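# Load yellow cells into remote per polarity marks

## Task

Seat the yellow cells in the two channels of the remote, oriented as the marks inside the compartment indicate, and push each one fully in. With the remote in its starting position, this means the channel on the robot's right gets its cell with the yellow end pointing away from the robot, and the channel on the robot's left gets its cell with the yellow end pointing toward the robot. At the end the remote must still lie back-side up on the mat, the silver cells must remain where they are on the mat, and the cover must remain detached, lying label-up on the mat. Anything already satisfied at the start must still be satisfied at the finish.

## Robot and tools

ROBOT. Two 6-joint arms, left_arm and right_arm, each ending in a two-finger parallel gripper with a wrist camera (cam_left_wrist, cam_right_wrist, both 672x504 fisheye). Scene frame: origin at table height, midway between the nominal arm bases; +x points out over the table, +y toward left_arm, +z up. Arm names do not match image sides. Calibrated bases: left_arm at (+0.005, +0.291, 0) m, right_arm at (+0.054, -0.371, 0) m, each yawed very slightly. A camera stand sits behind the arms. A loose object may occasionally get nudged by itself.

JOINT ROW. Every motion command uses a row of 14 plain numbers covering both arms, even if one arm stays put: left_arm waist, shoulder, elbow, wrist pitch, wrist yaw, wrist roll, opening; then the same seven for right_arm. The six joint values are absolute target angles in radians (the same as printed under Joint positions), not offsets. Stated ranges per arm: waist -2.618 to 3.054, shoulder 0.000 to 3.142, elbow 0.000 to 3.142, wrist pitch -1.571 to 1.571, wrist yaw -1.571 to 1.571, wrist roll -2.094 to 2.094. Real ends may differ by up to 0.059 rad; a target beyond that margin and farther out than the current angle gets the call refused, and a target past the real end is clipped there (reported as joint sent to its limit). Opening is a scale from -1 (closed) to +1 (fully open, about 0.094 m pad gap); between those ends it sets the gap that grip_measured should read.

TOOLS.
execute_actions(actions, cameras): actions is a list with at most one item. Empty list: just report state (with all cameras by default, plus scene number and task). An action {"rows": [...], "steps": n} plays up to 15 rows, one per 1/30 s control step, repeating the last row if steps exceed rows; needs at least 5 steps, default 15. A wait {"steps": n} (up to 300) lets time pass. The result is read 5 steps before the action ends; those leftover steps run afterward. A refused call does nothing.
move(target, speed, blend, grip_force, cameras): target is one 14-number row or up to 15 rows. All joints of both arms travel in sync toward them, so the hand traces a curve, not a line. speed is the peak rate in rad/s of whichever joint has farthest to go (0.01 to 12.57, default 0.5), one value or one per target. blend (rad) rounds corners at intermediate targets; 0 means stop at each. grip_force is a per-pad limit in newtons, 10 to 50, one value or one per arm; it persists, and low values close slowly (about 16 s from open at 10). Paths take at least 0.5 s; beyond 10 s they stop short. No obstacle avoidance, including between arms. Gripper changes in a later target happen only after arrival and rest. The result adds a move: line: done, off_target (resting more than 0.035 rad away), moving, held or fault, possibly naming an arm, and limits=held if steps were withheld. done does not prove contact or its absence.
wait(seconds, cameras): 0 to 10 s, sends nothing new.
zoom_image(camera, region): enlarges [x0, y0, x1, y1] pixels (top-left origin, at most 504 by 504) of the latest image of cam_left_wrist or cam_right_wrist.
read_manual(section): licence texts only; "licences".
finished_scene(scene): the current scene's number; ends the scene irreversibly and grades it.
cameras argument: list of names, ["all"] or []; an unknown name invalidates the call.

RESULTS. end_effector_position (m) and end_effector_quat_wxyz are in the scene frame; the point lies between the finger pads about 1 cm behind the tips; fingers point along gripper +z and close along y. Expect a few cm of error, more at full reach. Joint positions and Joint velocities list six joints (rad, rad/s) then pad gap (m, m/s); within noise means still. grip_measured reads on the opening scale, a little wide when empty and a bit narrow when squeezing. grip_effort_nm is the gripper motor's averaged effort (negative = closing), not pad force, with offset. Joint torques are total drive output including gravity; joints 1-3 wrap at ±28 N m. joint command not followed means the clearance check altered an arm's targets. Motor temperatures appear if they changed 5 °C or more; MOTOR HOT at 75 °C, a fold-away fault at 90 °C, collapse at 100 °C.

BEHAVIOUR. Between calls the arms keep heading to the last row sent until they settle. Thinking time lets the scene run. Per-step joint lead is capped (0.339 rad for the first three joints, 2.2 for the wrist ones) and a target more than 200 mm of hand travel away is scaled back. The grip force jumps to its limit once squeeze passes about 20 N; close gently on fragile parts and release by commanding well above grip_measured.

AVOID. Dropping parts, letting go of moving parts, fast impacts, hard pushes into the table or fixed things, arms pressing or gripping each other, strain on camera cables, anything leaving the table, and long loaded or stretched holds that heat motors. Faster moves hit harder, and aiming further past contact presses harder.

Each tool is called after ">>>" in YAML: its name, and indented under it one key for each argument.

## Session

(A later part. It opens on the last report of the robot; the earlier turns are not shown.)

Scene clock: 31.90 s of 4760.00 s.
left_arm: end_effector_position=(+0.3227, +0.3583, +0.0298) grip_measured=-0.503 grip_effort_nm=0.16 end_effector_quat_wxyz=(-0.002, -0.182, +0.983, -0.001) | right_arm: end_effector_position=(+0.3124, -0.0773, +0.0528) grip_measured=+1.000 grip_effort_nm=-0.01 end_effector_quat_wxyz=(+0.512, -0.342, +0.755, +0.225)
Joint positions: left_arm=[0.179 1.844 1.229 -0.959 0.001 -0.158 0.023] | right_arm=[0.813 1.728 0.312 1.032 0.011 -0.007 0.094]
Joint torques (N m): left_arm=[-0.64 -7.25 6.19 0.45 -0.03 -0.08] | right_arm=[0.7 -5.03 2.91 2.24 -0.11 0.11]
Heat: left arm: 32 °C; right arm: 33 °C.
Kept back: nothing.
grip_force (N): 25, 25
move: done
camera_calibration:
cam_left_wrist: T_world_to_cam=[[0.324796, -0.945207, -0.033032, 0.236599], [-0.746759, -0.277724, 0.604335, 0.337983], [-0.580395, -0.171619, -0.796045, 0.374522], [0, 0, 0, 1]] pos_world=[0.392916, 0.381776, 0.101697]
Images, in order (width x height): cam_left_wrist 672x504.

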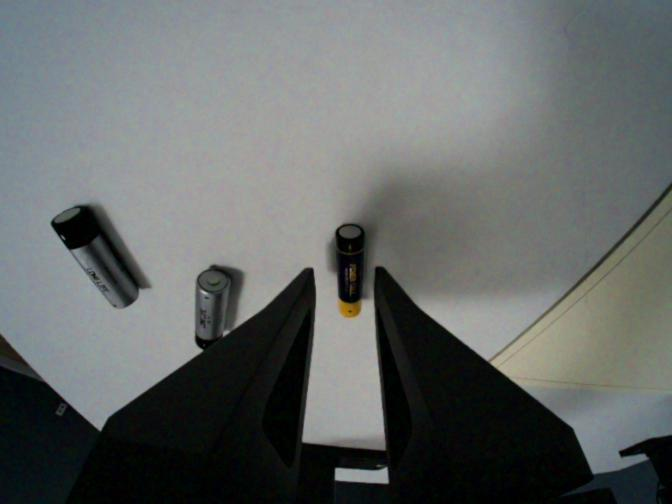

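>>> move:
  target:
    - [0.17,1.859,1.22,-0.941,0.018,-0.165,-0.5,0.819,1.741,0.3,1.041,0,0,1]
    - [0.17,1.878,1.19,-0.896,0.018,-0.165,-0.5,0.819,1.741,0.3,1.041,0,0,1]
  speed: [0.15,0.15]
  cameras: ["cam_left_wrist"]

>>> zoom_image:
  camera: "cam_left_wrist"
  region: [240, 180, 430, 330]

Scene clock: 33.50 s of 4760.00 s.
left_arm: end_effector_position=(+0.3204, +0.3566, +0.0176) grip_measured=-0.503 grip_effort_nm=0.16 end_effector_quat_wxyz=(-0.007, -0.182, +0.983, -0.004) | right_arm: end_effector_position=(+0.3124, -0.0773, +0.0528) grip_measured=+1.000 grip_effort_nm=-0.01 end_effector_quat_wxyz=(+0.512, -0.342, +0.755, +0.225)
Joint positions: left_arm=[0.179 1.862 1.2 -0.922 0.007 -0.158 0.023] | right_arm=[0.813 1.728 0.312 1.032 0.011 -0.007 0.094]
Joint torques (N m): left_arm=[-0.72 -7.2 6.05 0.52 0.16 -0.04] | right_arm=[0.72 -5.03 2.92 2.24 -0.11 0.11]
Heat: left arm: 32 °C; right arm: 33 °C.
Kept back: nothing.
grip_force (N): 25, 25
move: done
camera_calibration:
cam_left_wrist: T_world_to_cam=[[0.324885, -0.945346, -0.0277687, 0.235244], [-0.741531, -0.272845, 0.612934, 0.339629], [-0.587011, -0.178541, -0.789646, 0.36765], [0, 0, 0, 1]] pos_world=[0.391233, 0.380694, 0.0886761]
Images, in order (width x height): cam_left_wrist 672x504.

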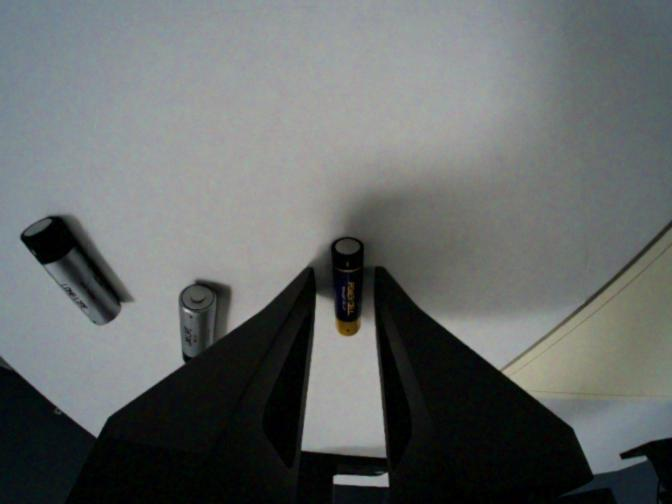

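Scaled by 2.653 from the camera's 672x504 image, which has a finer 960x720 frame.

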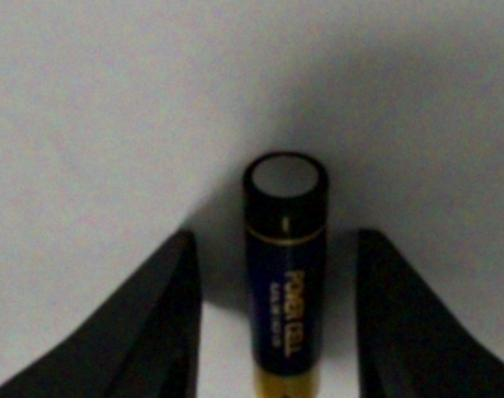

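>>> move:
  target:
    - [0.17,1.878,1.19,-0.896,0.018,-0.165,-1,0.819,1.741,0.3,1.041,0,0,1]
    - [0.17,1.785,1.365,-1.15,0.0,-0.165,-1,0.819,1.741,0.3,1.041,0,0,1]
    - [-0.628,2.405,2.25,-1.415,0,-0.867,-1,0.819,1.741,0.3,1.041,0,0,1]
    - [-0.639,2.403,2.157,-1.325,0,-0.867,-1,0.819,1.741,0.3,1.041,0,0,1]
  speed: [0.1,0.4,0.7,0.2]
  blend: [0,0.1,0.03,0]
  cameras: ["all"]

>>> zoom_image:
  camera: "cam_left_wrist"
  region: [260, 150, 430, 330]

>>> zoom_image:
  camera: "cam_right_wrist"
  region: [290, 40, 440, 165]

Scene clock: 37.97 s of 4760.00 s.
left_arm: end_effector_position=(+0.3873, +0.0220, +0.0558) grip_measured=-0.776 grip_effort_nm=-0.56 end_effector_quat_wxyz=(+0.004, -0.123, +0.992, -0.008) | right_arm: end_effector_position=(+0.3124, -0.0773, +0.0528) grip_measured=+1.000 grip_effort_nm=-0.01 end_effector_quat_wxyz=(+0.512, -0.342, +0.755, +0.225)
Joint positions: left_arm=[-0.641 2.382 2.165 -1.339 0.007 -0.859 0.011] | right_arm=[0.813 1.728 0.312 1.032 0.011 -0.007 0.094]
Joint torques (N m): left_arm=[0.14 -11.7 6.72 0.44 -0.07 -0.07] | right_arm=[0.72 -5.03 2.91 2.24 -0.11 0.11]
Heat: left arm: 32 °C; right arm: 33 °C.
Kept back: nothing.
grip_force (N): 25, 25
move: done
camera_calibration:
cam_left_wrist: T_world_to_cam=[[0.210841, -0.977363, -0.0175594, -0.0574872], [-0.781784, -0.179379, 0.59719, 0.288915], [-0.586822, -0.112184, -0.801907, 0.376553], [0, 0, 0, 1]] pos_world=[0.458959, 0.0378827, 0.128414]
cam_right_wrist: T_world_to_cam=[[0.769957, -0.637547, -0.0264626, -0.285373], [-0.562931, -0.659149, -0.498629, 0.164121], [0.300457, 0.39882, -0.866411, 0.0787146], [0, 0, 0, 1]] pos_world=[0.288463, -0.105152, 0.142483]

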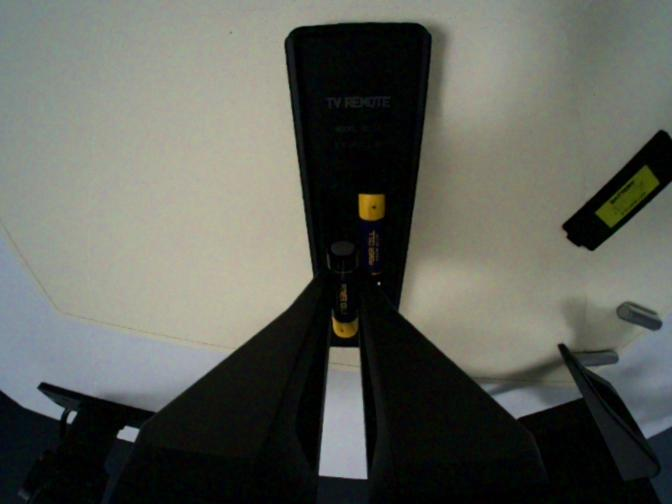

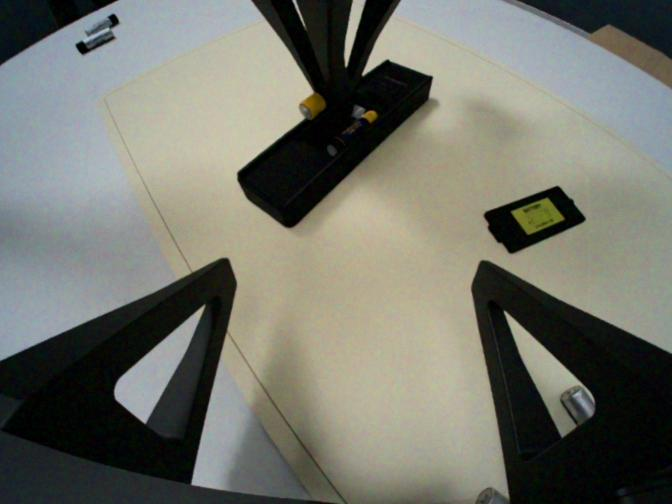

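Scaled by 2.800 from the camera's 672x504 image, which has a finer 960x720 frame.

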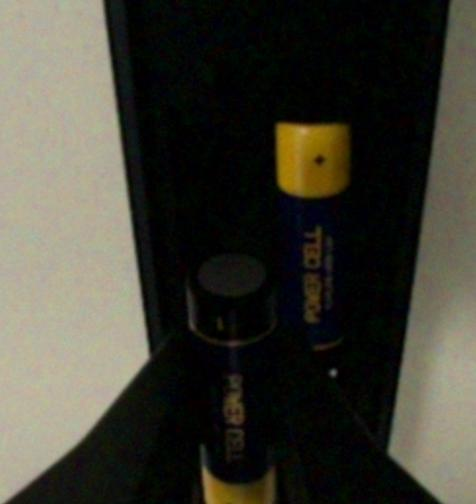

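Scaled by 3.360 from the camera's 672x504 image, which has a finer 960x720 frame.

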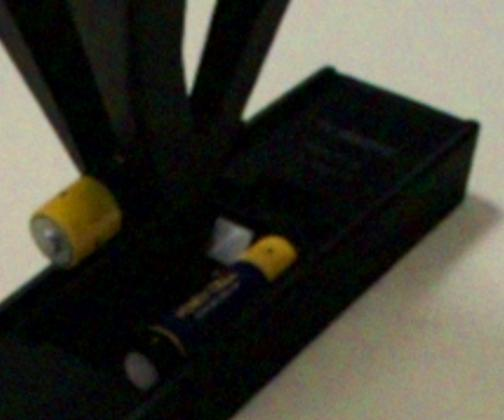

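>>> move:
  target:
    - [-0.639,2.398,2.157,-1.325,-0.015,-0.867,-1,0.819,1.741,0.3,1.041,0,0,1]
    - [-0.639,2.398,2.114,-1.283,-0.015,-0.867,-1,0.819,1.741,0.3,1.041,0,0,1]
  speed: [0.1,0.1]
  cameras: ["cam_left_wrist"]

>>> zoom_image:
  camera: "cam_left_wrist"
  region: [260, 150, 430, 330]

Scene clock: 40.13 s of 4760.00 s.
left_arm: end_effector_position=(+0.3881, +0.0227, +0.0454) grip_measured=-0.776 grip_effort_nm=-0.56 end_effector_quat_wxyz=(+0.006, -0.123, +0.992, -0.006) | right_arm: end_effector_position=(+0.3124, -0.0773, +0.0528) grip_measured=+1.000 grip_effort_nm=-0.01 end_effector_quat_wxyz=(+0.512, -0.342, +0.755, +0.225)
Joint positions: left_arm=[-0.641 2.382 2.124 -1.297 0.001 -0.859 0.011] | right_arm=[0.813 1.728 0.312 1.032 0.011 -0.007 0.094]
Joint torques (N m): left_arm=[0.14 -12.07 6.68 0.44 -0.16 -0.05] | right_arm=[0.69 -5.03 2.91 2.24 -0.11 0.11]
Heat: left arm: 32 °C; right arm: 33 °C.
Kept back: nothing.
grip_force (N): 25, 25
move: done
camera_calibration:
cam_left_wrist: T_world_to_cam=[[0.211087, -0.977237, -0.0212143, -0.0570695], [-0.78419, -0.182265, 0.593148, 0.29703], [-0.583513, -0.10857, -0.804814, 0.36756], [0, 0, 0, 1]] pos_world=[0.459451, 0.0382736, 0.118424]
Images, in order (width x height): cam_left_wrist 672x504.

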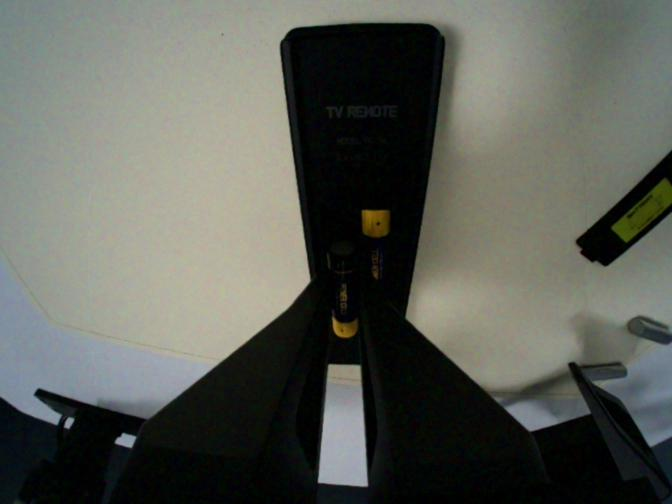

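Scaled by 2.800 from the camera's 672x504 image, which has a finer 960x720 frame.

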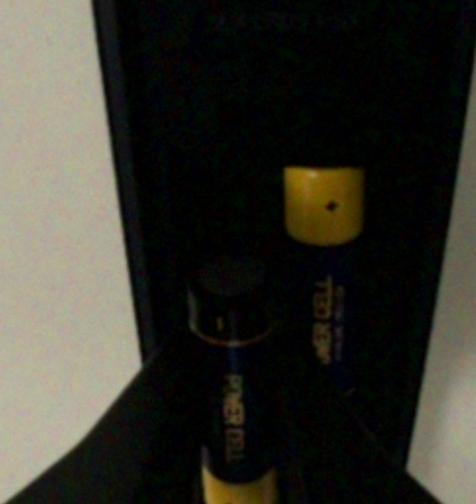

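>>> move:
  target:
    - [-0.637,2.398,2.092,-1.267,-0.015,-0.867,-1,0.819,1.741,0.3,1.041,0,0,1]
  speed: 0.07
  cameras: ["all"]

>>> zoom_image:
  camera: "cam_left_wrist"
  region: [260, 150, 430, 330]

>>> zoom_image:
  camera: "cam_right_wrist"
  region: [290, 40, 440, 165]

Scene clock: 41.13 s of 4760.00 s.
left_arm: end_effector_position=(+0.3868, +0.0237, +0.0400) grip_measured=-0.776 grip_effort_nm=-0.56 end_effector_quat_wxyz=(+0.004, -0.123, +0.992, -0.004) | right_arm: end_effector_position=(+0.3124, -0.0773, +0.0528) grip_measured=+1.000 grip_effort_nm=-0.01 end_effector_quat_wxyz=(+0.512, -0.342, +0.755, +0.225)
Joint positions: left_arm=[-0.641 2.382 2.103 -1.281 0.001 -0.859 0.011] | right_arm=[0.813 1.728 0.312 1.032 0.011 -0.007 0.094]
Joint torques (N m): left_arm=[0.21 -12.01 6.52 0.43 -0.17 -0.06] | right_arm=[0.72 -5.03 2.92 2.23 -0.11 0.11]
Heat: left arm: 32 °C; right arm: 33 °C.
Kept back: nothing.
grip_force (N): 25, 25
move: done
camera_calibration:
cam_left_wrist: T_world_to_cam=[[0.210937, -0.977171, -0.0253611, -0.0557914], [-0.781367, -0.184146, 0.596286, 0.298268], [-0.587343, -0.105963, -0.802372, 0.363902], [0, 0, 0, 1]] pos_world=[0.45856, 0.0389671, 0.112717]
cam_right_wrist: T_world_to_cam=[[0.769957, -0.637547, -0.0264626, -0.285373], [-0.562931, -0.659149, -0.498629, 0.164121], [0.300457, 0.39882, -0.866411, 0.0787146], [0, 0, 0, 1]] pos_world=[0.288463, -0.105152, 0.142483]

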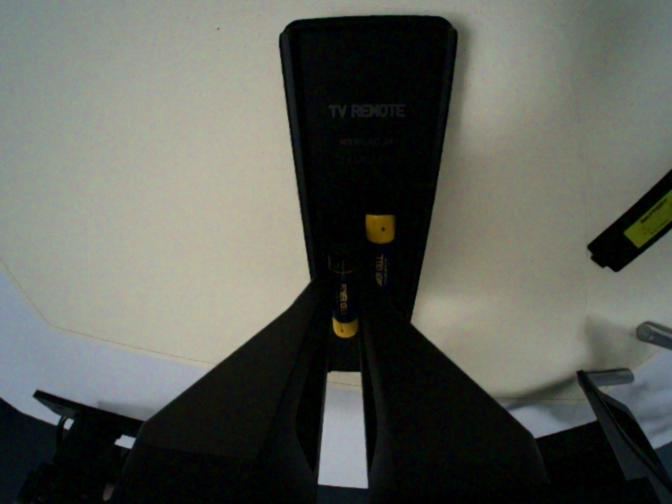

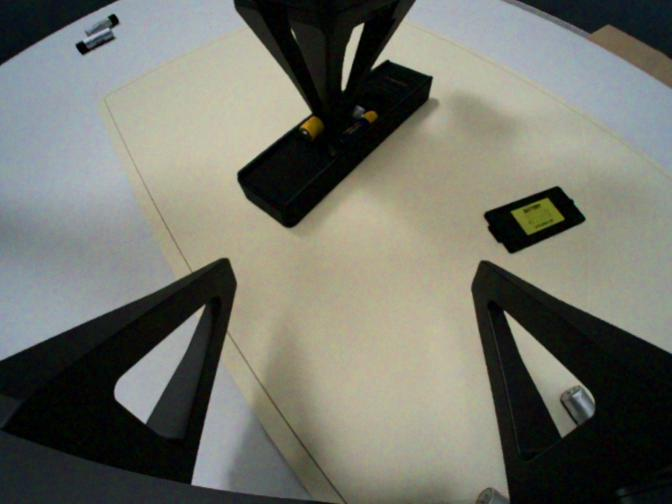

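Scaled by 2.800 from the camera's 672x504 image, which has a finer 960x720 frame.

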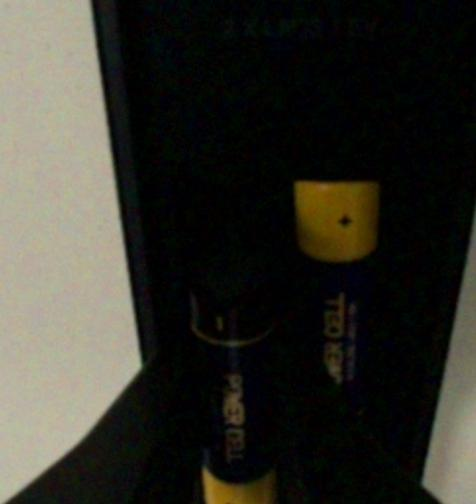

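Scaled by 3.360 from the camera's 672x504 image, which has a finer 960x720 frame.

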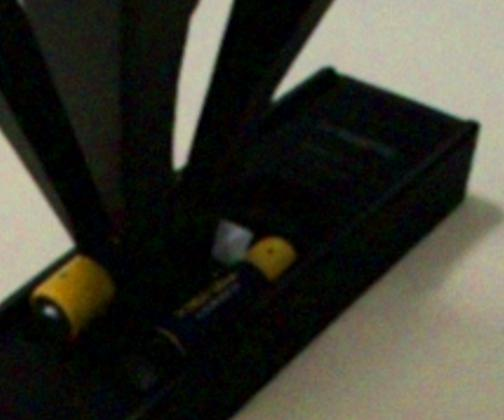

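>>> move:
  target:
    - [-0.641,2.398,2.09,-1.267,-0.012,-0.859,-0.65,0.819,1.741,0.3,1.041,0,0,1]
  speed: 0.06
  cameras: ["all"]

>>> zoom_image:
  camera: "cam_left_wrist"
  region: [260, 150, 430, 330]

>>> zoom_image:
  camera: "cam_right_wrist"
  region: [290, 60, 410, 165]

Scene clock: 42.07 s of 4760.00 s.
left_arm: end_effector_position=(+0.3876, +0.0232, +0.0400) grip_measured=-0.653 grip_effort_nm=0.16 end_effector_quat_wxyz=(+0.005, -0.123, +0.992, -0.005) | right_arm: end_effector_position=(+0.3124, -0.0773, +0.0528) grip_measured=+1.000 grip_effort_nm=-0.01 end_effector_quat_wxyz=(+0.512, -0.342, +0.755, +0.225)
Joint positions: left_arm=[-0.641 2.382 2.103 -1.278 0 -0.859 0.016] | right_arm=[0.813 1.728 0.312 1.032 0.011 -0.007 0.094]
Joint torques (N m): left_arm=[-0.1 -12.07 6.42 0.41 -0.13 0] | right_arm=[0.7 -5.03 2.91 2.24 -0.11 0.11]
Heat: left arm: 32 °C; right arm: 33 °C.
Kept back: nothing.
grip_force (N): 25, 25
move: done
camera_calibration:
cam_left_wrist: T_world_to_cam=[[0.211002, -0.977213, -0.0231049, -0.0564632], [-0.783236, -0.183166, 0.594131, 0.29954], [-0.584824, -0.107266, -0.804036, 0.363407], [0, 0, 0, 1]] pos_world=[0.459054, 0.0386703, 0.112922]
cam_right_wrist: T_world_to_cam=[[0.769957, -0.637547, -0.0264626, -0.285373], [-0.562931, -0.659149, -0.498629, 0.164121], [0.300457, 0.39882, -0.866411, 0.0787146], [0, 0, 0, 1]] pos_world=[0.288463, -0.105152, 0.142483]

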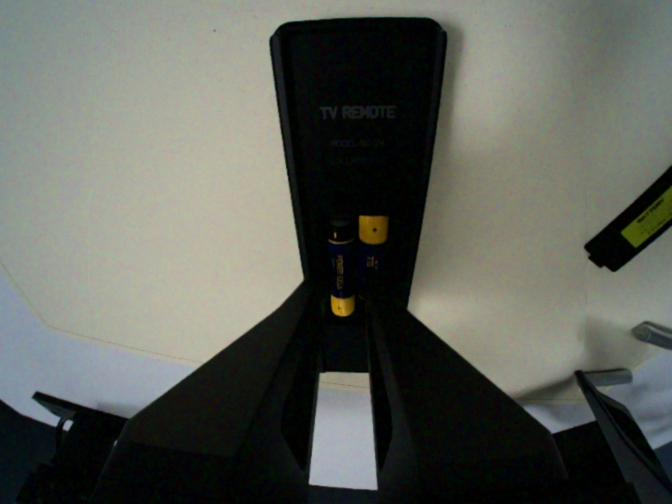

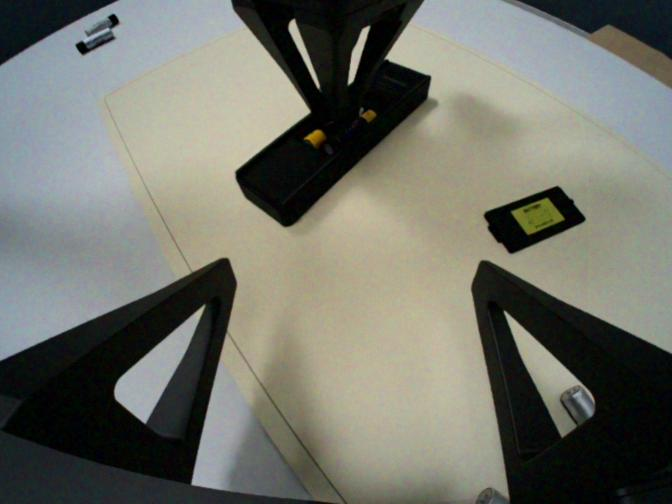

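Scaled by 2.800 from the camera's 672x504 image, which has a finer 960x720 frame.

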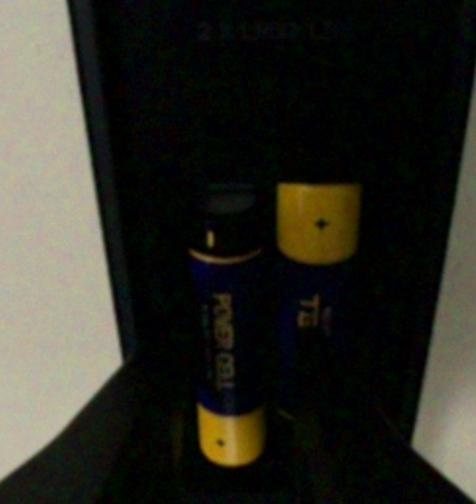

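Scaled by 4.200 from the camera's 672x504 image, which has a finer 960x720 frame.

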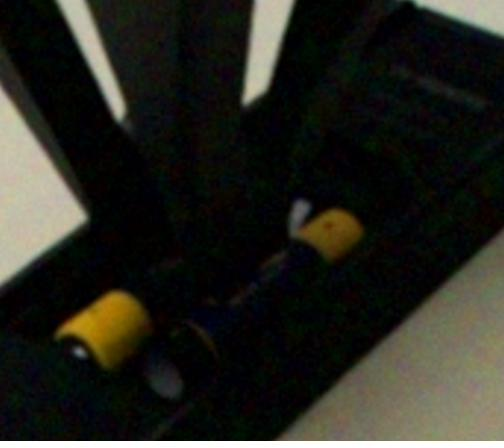

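>>> move:
  target:
    - [-0.641,2.402,2.2,-1.37,0,-0.859,-0.65,0.819,1.741,0.3,1.041,0,0,1]
    - [-0.66,2.425,2.25,-1.4,0,-0.88,-0.8,0.819,1.741,0.3,1.041,0,0,1]
    - [-0.657,2.423,2.19,-1.338,0,-0.878,-0.8,0.819,1.741,0.3,1.041,0,0,1]
  speed: [0.2,0.2,0.15]
  blend: [0.03,0.01,0]
  cameras: ["all"]

>>> zoom_image:
  camera: "cam_left_wrist"
  region: [260, 150, 430, 330]

>>> zoom_image:
  camera: "cam_right_wrist"
  region: [290, 60, 410, 165]

Scene clock: 45.57 s of 4760.00 s.
left_arm: end_effector_position=(+0.3873, +0.0150, +0.0570) grip_measured=-0.797 grip_effort_nm=-0.16 end_effector_quat_wxyz=(+0.007, -0.122, +0.992, -0.007) | right_arm: end_effector_position=(+0.3124, -0.0773, +0.0528) grip_measured=+1.000 grip_effort_nm=-0.01 end_effector_quat_wxyz=(+0.512, -0.342, +0.755, +0.225)
Joint positions: left_arm=[-0.655 2.399 2.2 -1.352 0 -0.872 0.01] | right_arm=[0.813 1.728 0.312 1.032 0.011 -0.007 0.094]
Joint torques (N m): left_arm=[-0.08 -11.48 6.57 0.47 0.01 -0.04] | right_arm=[0.7 -5.04 2.92 2.24 -0.11 0.11]
Heat: left arm: 32 °C; right arm: 34 °C.
Kept back: nothing.
grip_force (N): 25, 25
move: done; blend cut to 0.025 rad at target 1, 0 rad at target 2
camera_calibration:
cam_left_wrist: T_world_to_cam=[[0.209621, -0.977609, -0.0184499, -0.0637087], [-0.786347, -0.179765, 0.591053, 0.289039], [-0.581135, -0.109389, -0.806422, 0.374793], [0, 0, 0, 1]] pos_world=[0.458445, 0.0306751, 0.130229]
cam_right_wrist: T_world_to_cam=[[0.769957, -0.637547, -0.0264626, -0.285373], [-0.562931, -0.659149, -0.498629, 0.164121], [0.300457, 0.39882, -0.866411, 0.0787146], [0, 0, 0, 1]] pos_world=[0.288463, -0.105152, 0.142483]

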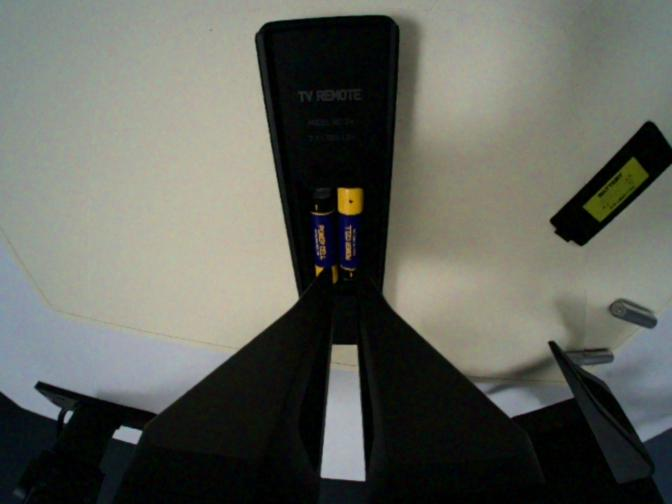

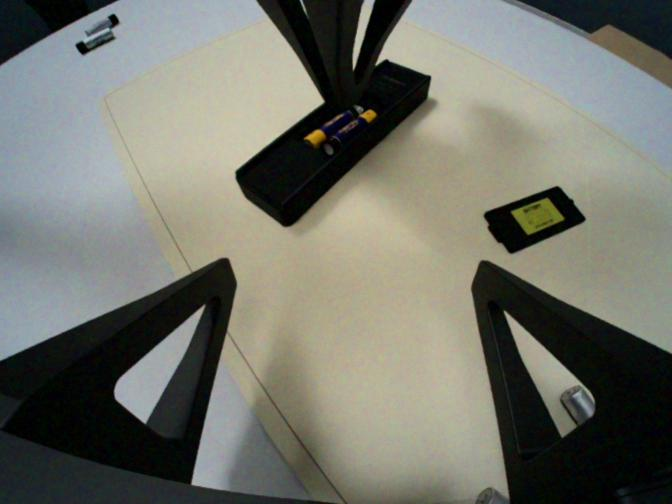

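Scaled by 2.800 from the camera's 672x504 image, which has a finer 960x720 frame.

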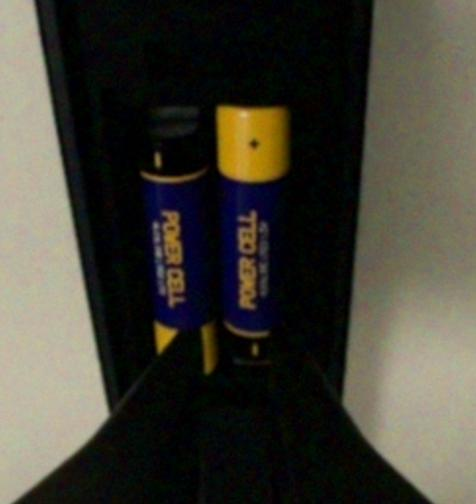

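Scaled by 4.200 from the camera's 672x504 image, which has a finer 960x720 frame.

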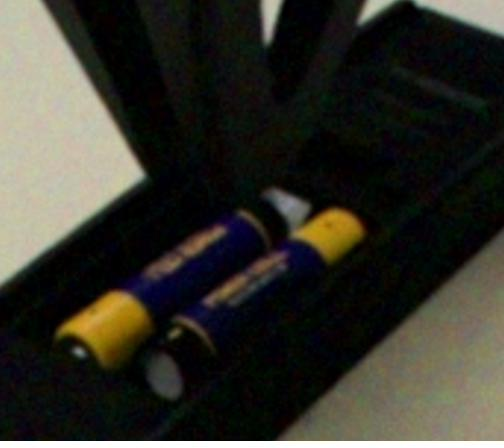

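>>> move:
  target:
    - [-0.637,2.416,2.19,-1.338,0,-0.87,-0.8,0.819,1.741,0.3,1.041,0,0,1]
    - [-0.637,2.416,2.138,-1.287,0,-0.87,-0.8,0.819,1.741,0.3,1.041,0,0,1]
  speed: [0.1,0.1]
  cameras: ["cam_left_wrist"]

>>> zoom_image:
  camera: "cam_left_wrist"
  region: [260, 150, 430, 330]

Scene clock: 47.83 s of 4760.00 s.
left_arm: end_effector_position=(+0.3910, +0.0202, +0.0440) grip_measured=-0.797 grip_effort_nm=-0.15 end_effector_quat_wxyz=(+0.007, -0.129, +0.992, -0.007) | right_arm: end_effector_position=(+0.3124, -0.0773, +0.0528) grip_measured=+1.000 grip_effort_nm=-0.01 end_effector_quat_wxyz=(+0.512, -0.342, +0.755, +0.225)
Joint positions: left_arm=[-0.642 2.399 2.148 -1.301 0 -0.872 0.01] | right_arm=[0.813 1.728 0.312 1.032 0.011 -0.007 0.094]
Joint torques (N m): left_arm=[0.32 -12.21 6.65 0.44 0.01 0.02] | right_arm=[0.7 -5.03 2.92 2.24 -0.11 0.11]
Heat: left arm: 32 °C; right arm: 34 °C.
Kept back: nothing.
grip_force (N): 25, 25
move: done
camera_calibration:
cam_left_wrist: T_world_to_cam=[[0.222647, -0.974714, -0.0189909, -0.0648543], [-0.783488, -0.190491, 0.59149, 0.299635], [-0.580151, -0.116814, -0.806089, 0.366697], [0, 0, 0, 1]] pos_world=[0.46194, 0.0366989, 0.117128]
Images, in order (width x height): cam_left_wrist 672x504.

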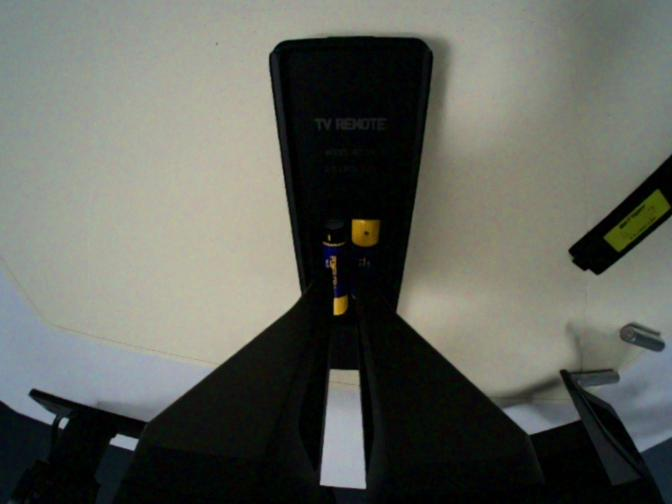

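Scaled by 2.800 from the camera's 672x504 image, which has a finer 960x720 frame.

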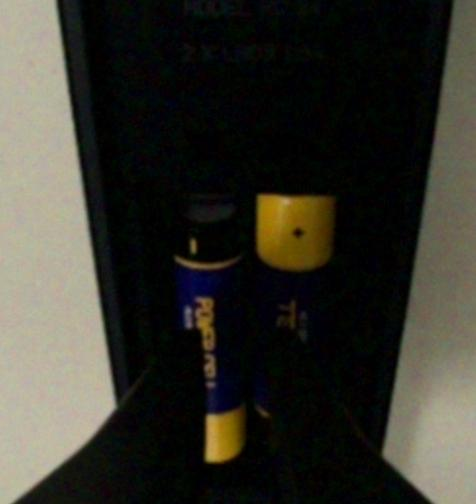

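>>> move:
  target:
    - [-0.642,2.416,2.127,-1.264,0.014,-0.87,-0.8,0.819,1.741,0.3,1.041,0,0,1]
  speed: 0.08
  cameras: ["cam_left_wrist"]

>>> zoom_image:
  camera: "cam_left_wrist"
  region: [260, 150, 430, 330]

Scene clock: 52.40 s of 4760.00 s.
left_arm: end_effector_position=(+0.3927, +0.0170, +0.0416) grip_measured=-0.797 grip_effort_nm=-0.15 end_effector_quat_wxyz=(+0.009, -0.129, +0.992, -0.014) | right_arm: end_effector_position=(+0.3124, -0.0773, +0.0528) grip_measured=+1.000 grip_effort_nm=-0.01 end_effector_quat_wxyz=(+0.512, -0.342, +0.755, +0.225)
Joint positions: left_arm=[-0.642 2.399 2.138 -1.278 0.009 -0.872 0.01] | right_arm=[0.813 1.728 0.312 1.032 0.011 -0.007 0.094]
Joint torques (N m): left_arm=[0.01 -12.18 6.52 0.5 0.06 0.07] | right_arm=[0.7 -5.03 2.91 2.23 -0.11 0.11]
Heat: left arm: 32 °C; right arm: 34 °C.
Kept back: nothing.
grip_force (N): 25, 25
move: done
camera_calibration:
cam_left_wrist: T_world_to_cam=[[0.222556, -0.974915, -0.00325091, -0.0689605], [-0.786703, -0.181558, 0.59003, 0.302898], [-0.575819, -0.128757, -0.807375, 0.363986], [0, 0, 0, 1]] pos_world=[0.463229, 0.0346289, 0.11493]
Images, in order (width x height): cam_left_wrist 672x504.

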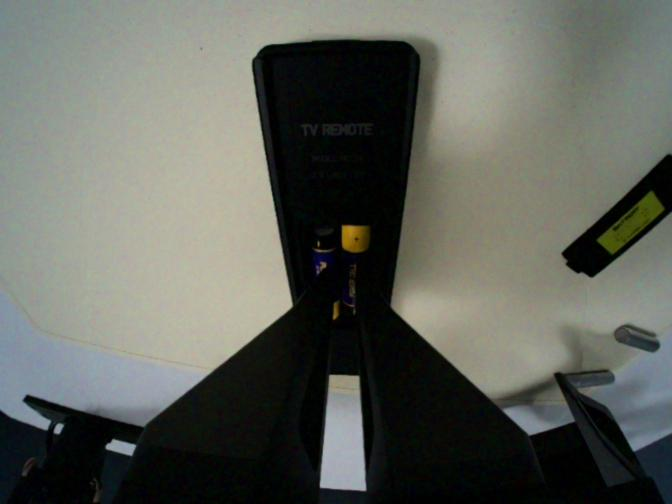

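Scaled by 2.800 from the camera's 672x504 image, which has a finer 960x720 frame.

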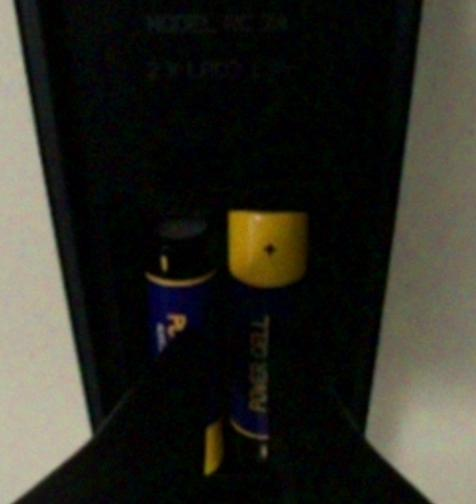

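>>> move:
  target:
    - [-0.638,2.416,2.1,-1.24,0.006,-0.872,-0.8,0.819,1.741,0.3,1.041,0,0,1]
  speed: 0.06
  cameras: []

>>> move:
  target:
    - [-0.64,2.416,2.075,-1.22,0.006,-0.872,-0.8,0.819,1.741,0.3,1.041,0,0,1]
  speed: 0.06
  cameras: ["all"]

>>> zoom_image:
  camera: "cam_left_wrist"
  region: [260, 150, 430, 330]

>>> zoom_image:
  camera: "cam_right_wrist"
  region: [290, 60, 410, 165]

Scene clock: 53.37 s of 4760.00 s.
left_arm: end_effector_position=(+0.3924, +0.0172, +0.0371) grip_measured=-0.797 grip_effort_nm=-0.15 end_effector_quat_wxyz=(+0.008, -0.129, +0.992, -0.014) | right_arm: end_effector_position=(+0.3124, -0.0773, +0.0528) grip_measured=+1.000 grip_effort_nm=-0.01 end_effector_quat_wxyz=(+0.512, -0.342, +0.755, +0.225)
Joint positions: left_arm=[-0.642 2.399 2.12 -1.261 0.009 -0.872 0.01] | right_arm=[0.813 1.728 0.312 1.032 0.011 -0.007 0.094]
Joint torques (N m): left_arm=[0.29 -12.14 5.79 0.57 -0.02 0] | right_arm=[0.7 -5.03 2.91 2.24 -0.11 0.11]
Heat: left arm: 32 °C; right arm: 34 °C.
Kept back: nothing.
grip_force (N): 25, 25
move: done
No camera images: "cameras" was empty.

Scene clock: 54.07 s of 4760.00 s.
left_arm: end_effector_position=(+0.3928, +0.0169, +0.0354) grip_measured=-0.797 grip_effort_nm=-0.15 end_effector_quat_wxyz=(+0.009, -0.129, +0.992, -0.015) | right_arm: end_effector_position=(+0.3124, -0.0773, +0.0528) grip_measured=+1.000 grip_effort_nm=-0.01 end_effector_quat_wxyz=(+0.512, -0.342, +0.755, +0.225)
Joint positions: left_arm=[-0.642 2.399 2.114 -1.252 0.009 -0.872 0.01] | right_arm=[0.813 1.728 0.312 1.032 0.011 -0.007 0.094]
Joint torques (N m): left_arm=[0.06 -12.08 4.01 0.68 -0.01 0.01] | right_arm=[0.7 -5.03 2.92 2.24 -0.11 0.11]
Heat: left arm: 32 °C; right arm: 34 °C.
Kept back: nothing.
grip_force (N): 25, 25
move: off_target (left_arm); left_arm: the elbow is farthest, 0.039 rad from its target
camera_calibration:
cam_left_wrist: T_world_to_cam=[[0.222502, -0.97493, -0.00208281, -0.0691995], [-0.787447, -0.180972, 0.589217, 0.307028], [-0.574822, -0.129462, -0.807972, 0.358653], [0, 0, 0, 1]] pos_world=[0.463326, 0.0345306, 0.108732]
cam_right_wrist: T_world_to_cam=[[0.769957, -0.637547, -0.0264626, -0.285373], [-0.562931, -0.659149, -0.498629, 0.164121], [0.300457, 0.39882, -0.866411, 0.0787146], [0, 0, 0, 1]] pos_world=[0.288463, -0.105152, 0.142483]

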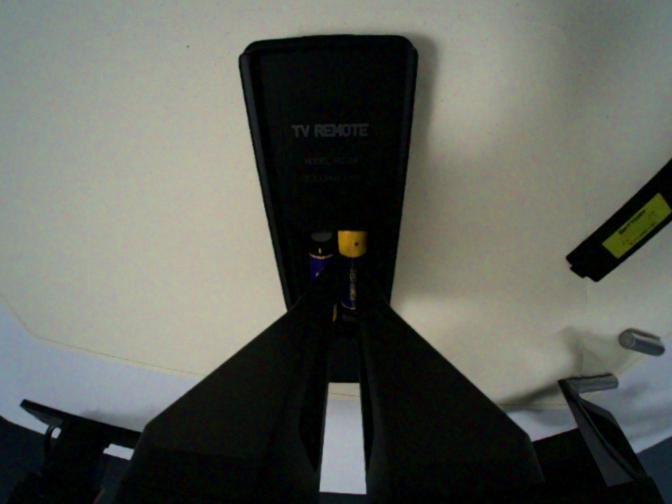

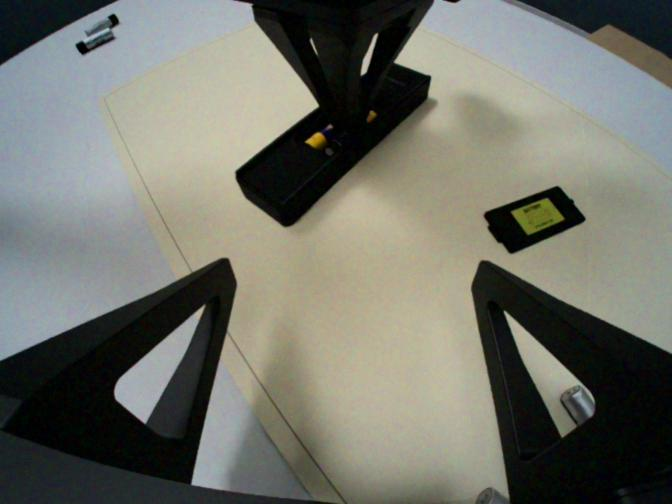

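Scaled by 2.800 from the camera's 672x504 image, which has a finer 960x720 frame.

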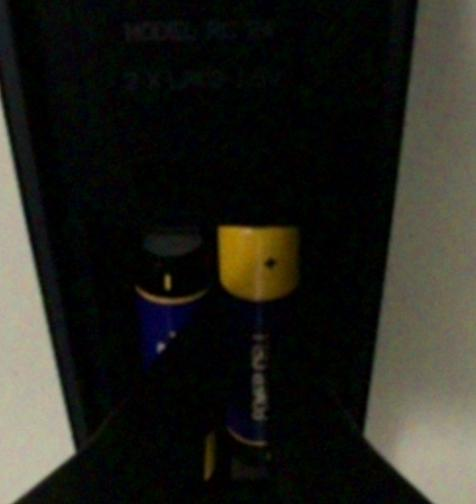

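Scaled by 4.200 from the camera's 672x504 image, which has a finer 960x720 frame.

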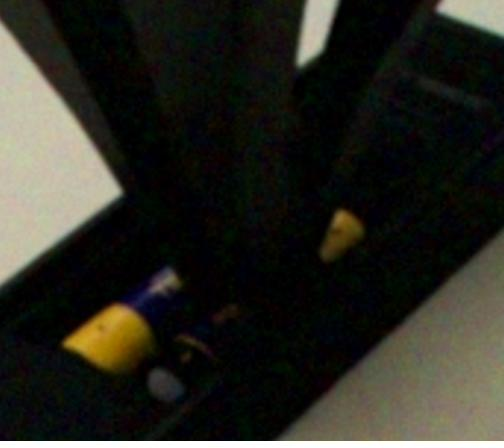

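>>> move:
  target:
    - [-0.642,2.416,2.045,-1.2,0.006,-0.872,-0.8,0.819,1.741,0.3,1.041,0,0,1]
  speed: 0.06
  cameras: []

>>> move:
  target:
    - [-0.642,2.416,2.17,-1.31,0.006,-0.872,-0.8,0.819,1.741,0.3,1.041,0,0,1]
    - [-0.645,2.41,2.25,-1.4,0,-0.872,-0.8,0.819,1.741,0.3,1.041,0,0,1]
  speed: [0.12,0.3]
  blend: [0.03,0]
  cameras: ["all"]

>>> zoom_image:
  camera: "cam_left_wrist"
  region: [260, 150, 430, 330]

>>> zoom_image:
  camera: "cam_right_wrist"
  region: [290, 60, 410, 165]

Scene clock: 55.10 s of 4760.00 s.
left_arm: end_effector_position=(+0.3934, +0.0157, +0.0344) grip_measured=-0.798 grip_effort_nm=-0.10 end_effector_quat_wxyz=(+0.014, -0.129, +0.991, -0.020) | right_arm: end_effector_position=(+0.3124, -0.0773, +0.0528) grip_measured=+1.000 grip_effort_nm=-0.01 end_effector_quat_wxyz=(+0.512, -0.342, +0.755, +0.225)
Joint positions: left_arm=[-0.642 2.387 2.088 -1.224 0.012 -0.872 0.009] | right_arm=[0.813 1.728 0.312 1.032 0.011 -0.007 0.094]
Joint torques (N m): left_arm=[-0.02 -10.96 3.62 0.63 -0.05 0.01] | right_arm=[0.72 -5.04 2.92 2.24 -0.11 0.11]
Heat: left arm: 32 °C; right arm: 34 °C.
Kept back: nothing.
grip_force (N): 25, 25
move: off_target (left_arm); left_arm: the elbow is farthest, 0.043 rad from its target
No camera images: "cameras" was empty.

Scene clock: 57.10 s of 4760.00 s.
left_arm: end_effector_position=(+0.3884, +0.0192, +0.0682) grip_measured=-0.798 grip_effort_nm=-0.10 end_effector_quat_wxyz=(+0.004, -0.129, +0.992, -0.012) | right_arm: end_effector_position=(+0.3124, -0.0773, +0.0528) grip_measured=+1.000 grip_effort_nm=-0.01 end_effector_quat_wxyz=(+0.512, -0.342, +0.755, +0.225)
Joint positions: left_arm=[-0.642 2.39 2.228 -1.386 0.012 -0.872 0.009] | right_arm=[0.813 1.728 0.312 1.032 0.011 -0.007 0.094]
Joint torques (N m): left_arm=[-0.18 -11.75 9.78 0.2 -0.11 0.01] | right_arm=[0.69 -5.03 2.91 2.24 -0.11 0.11]
Heat: left arm: 32 °C; right arm: 35 °C.
Kept back: nothing.
grip_force (N): 25, 25
move: done
camera_calibration:
cam_left_wrist: T_world_to_cam=[[0.222036, -0.974998, -0.0088376, -0.0652055], [-0.78136, -0.183346, 0.596541, 0.281785], [-0.583246, -0.125548, -0.802534, 0.385762], [0, 0, 0, 1]] pos_world=[0.459648, 0.0365206, 0.140915]
cam_right_wrist: T_world_to_cam=[[0.769957, -0.637547, -0.0264626, -0.285373], [-0.562931, -0.659149, -0.498629, 0.164121], [0.300457, 0.39882, -0.866411, 0.0787146], [0, 0, 0, 1]] pos_world=[0.288463, -0.105152, 0.142483]

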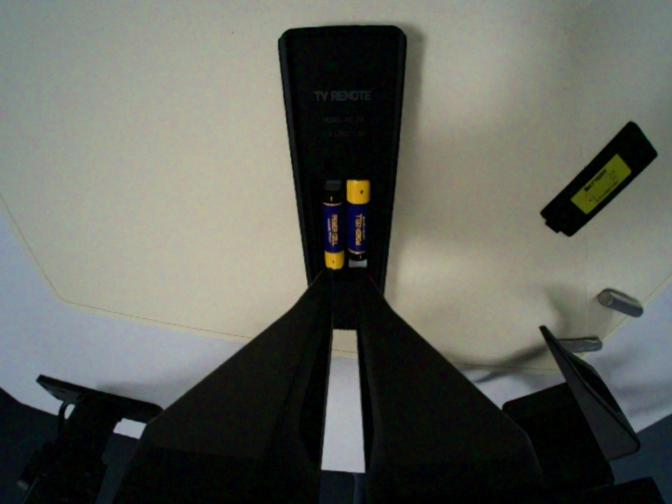

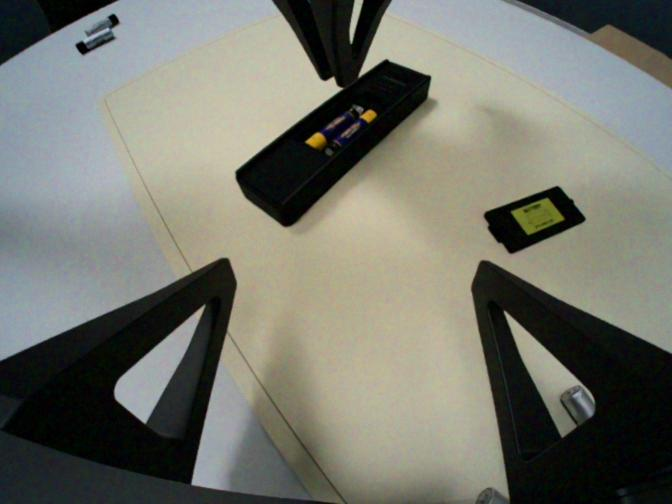

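Scaled by 2.800 from the camera's 672x504 image, which has a finer 960x720 frame.

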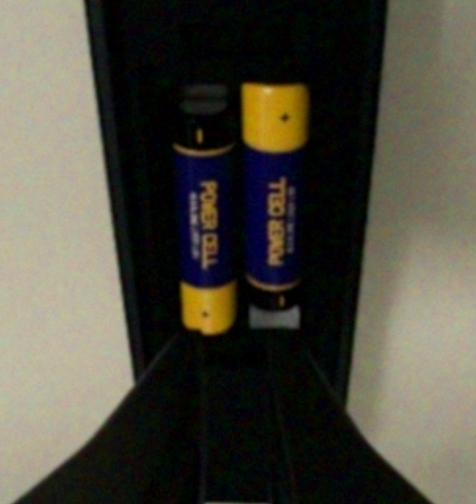

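Scaled by 4.200 from the camera's 672x504 image, which has a finer 960x720 frame.

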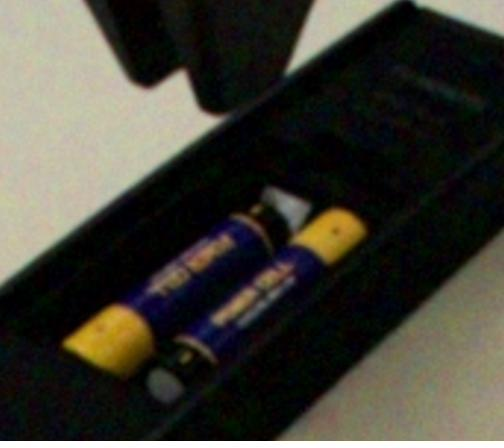

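>>> finished_scene:
  scene: 2

The scene is finished: the task was done.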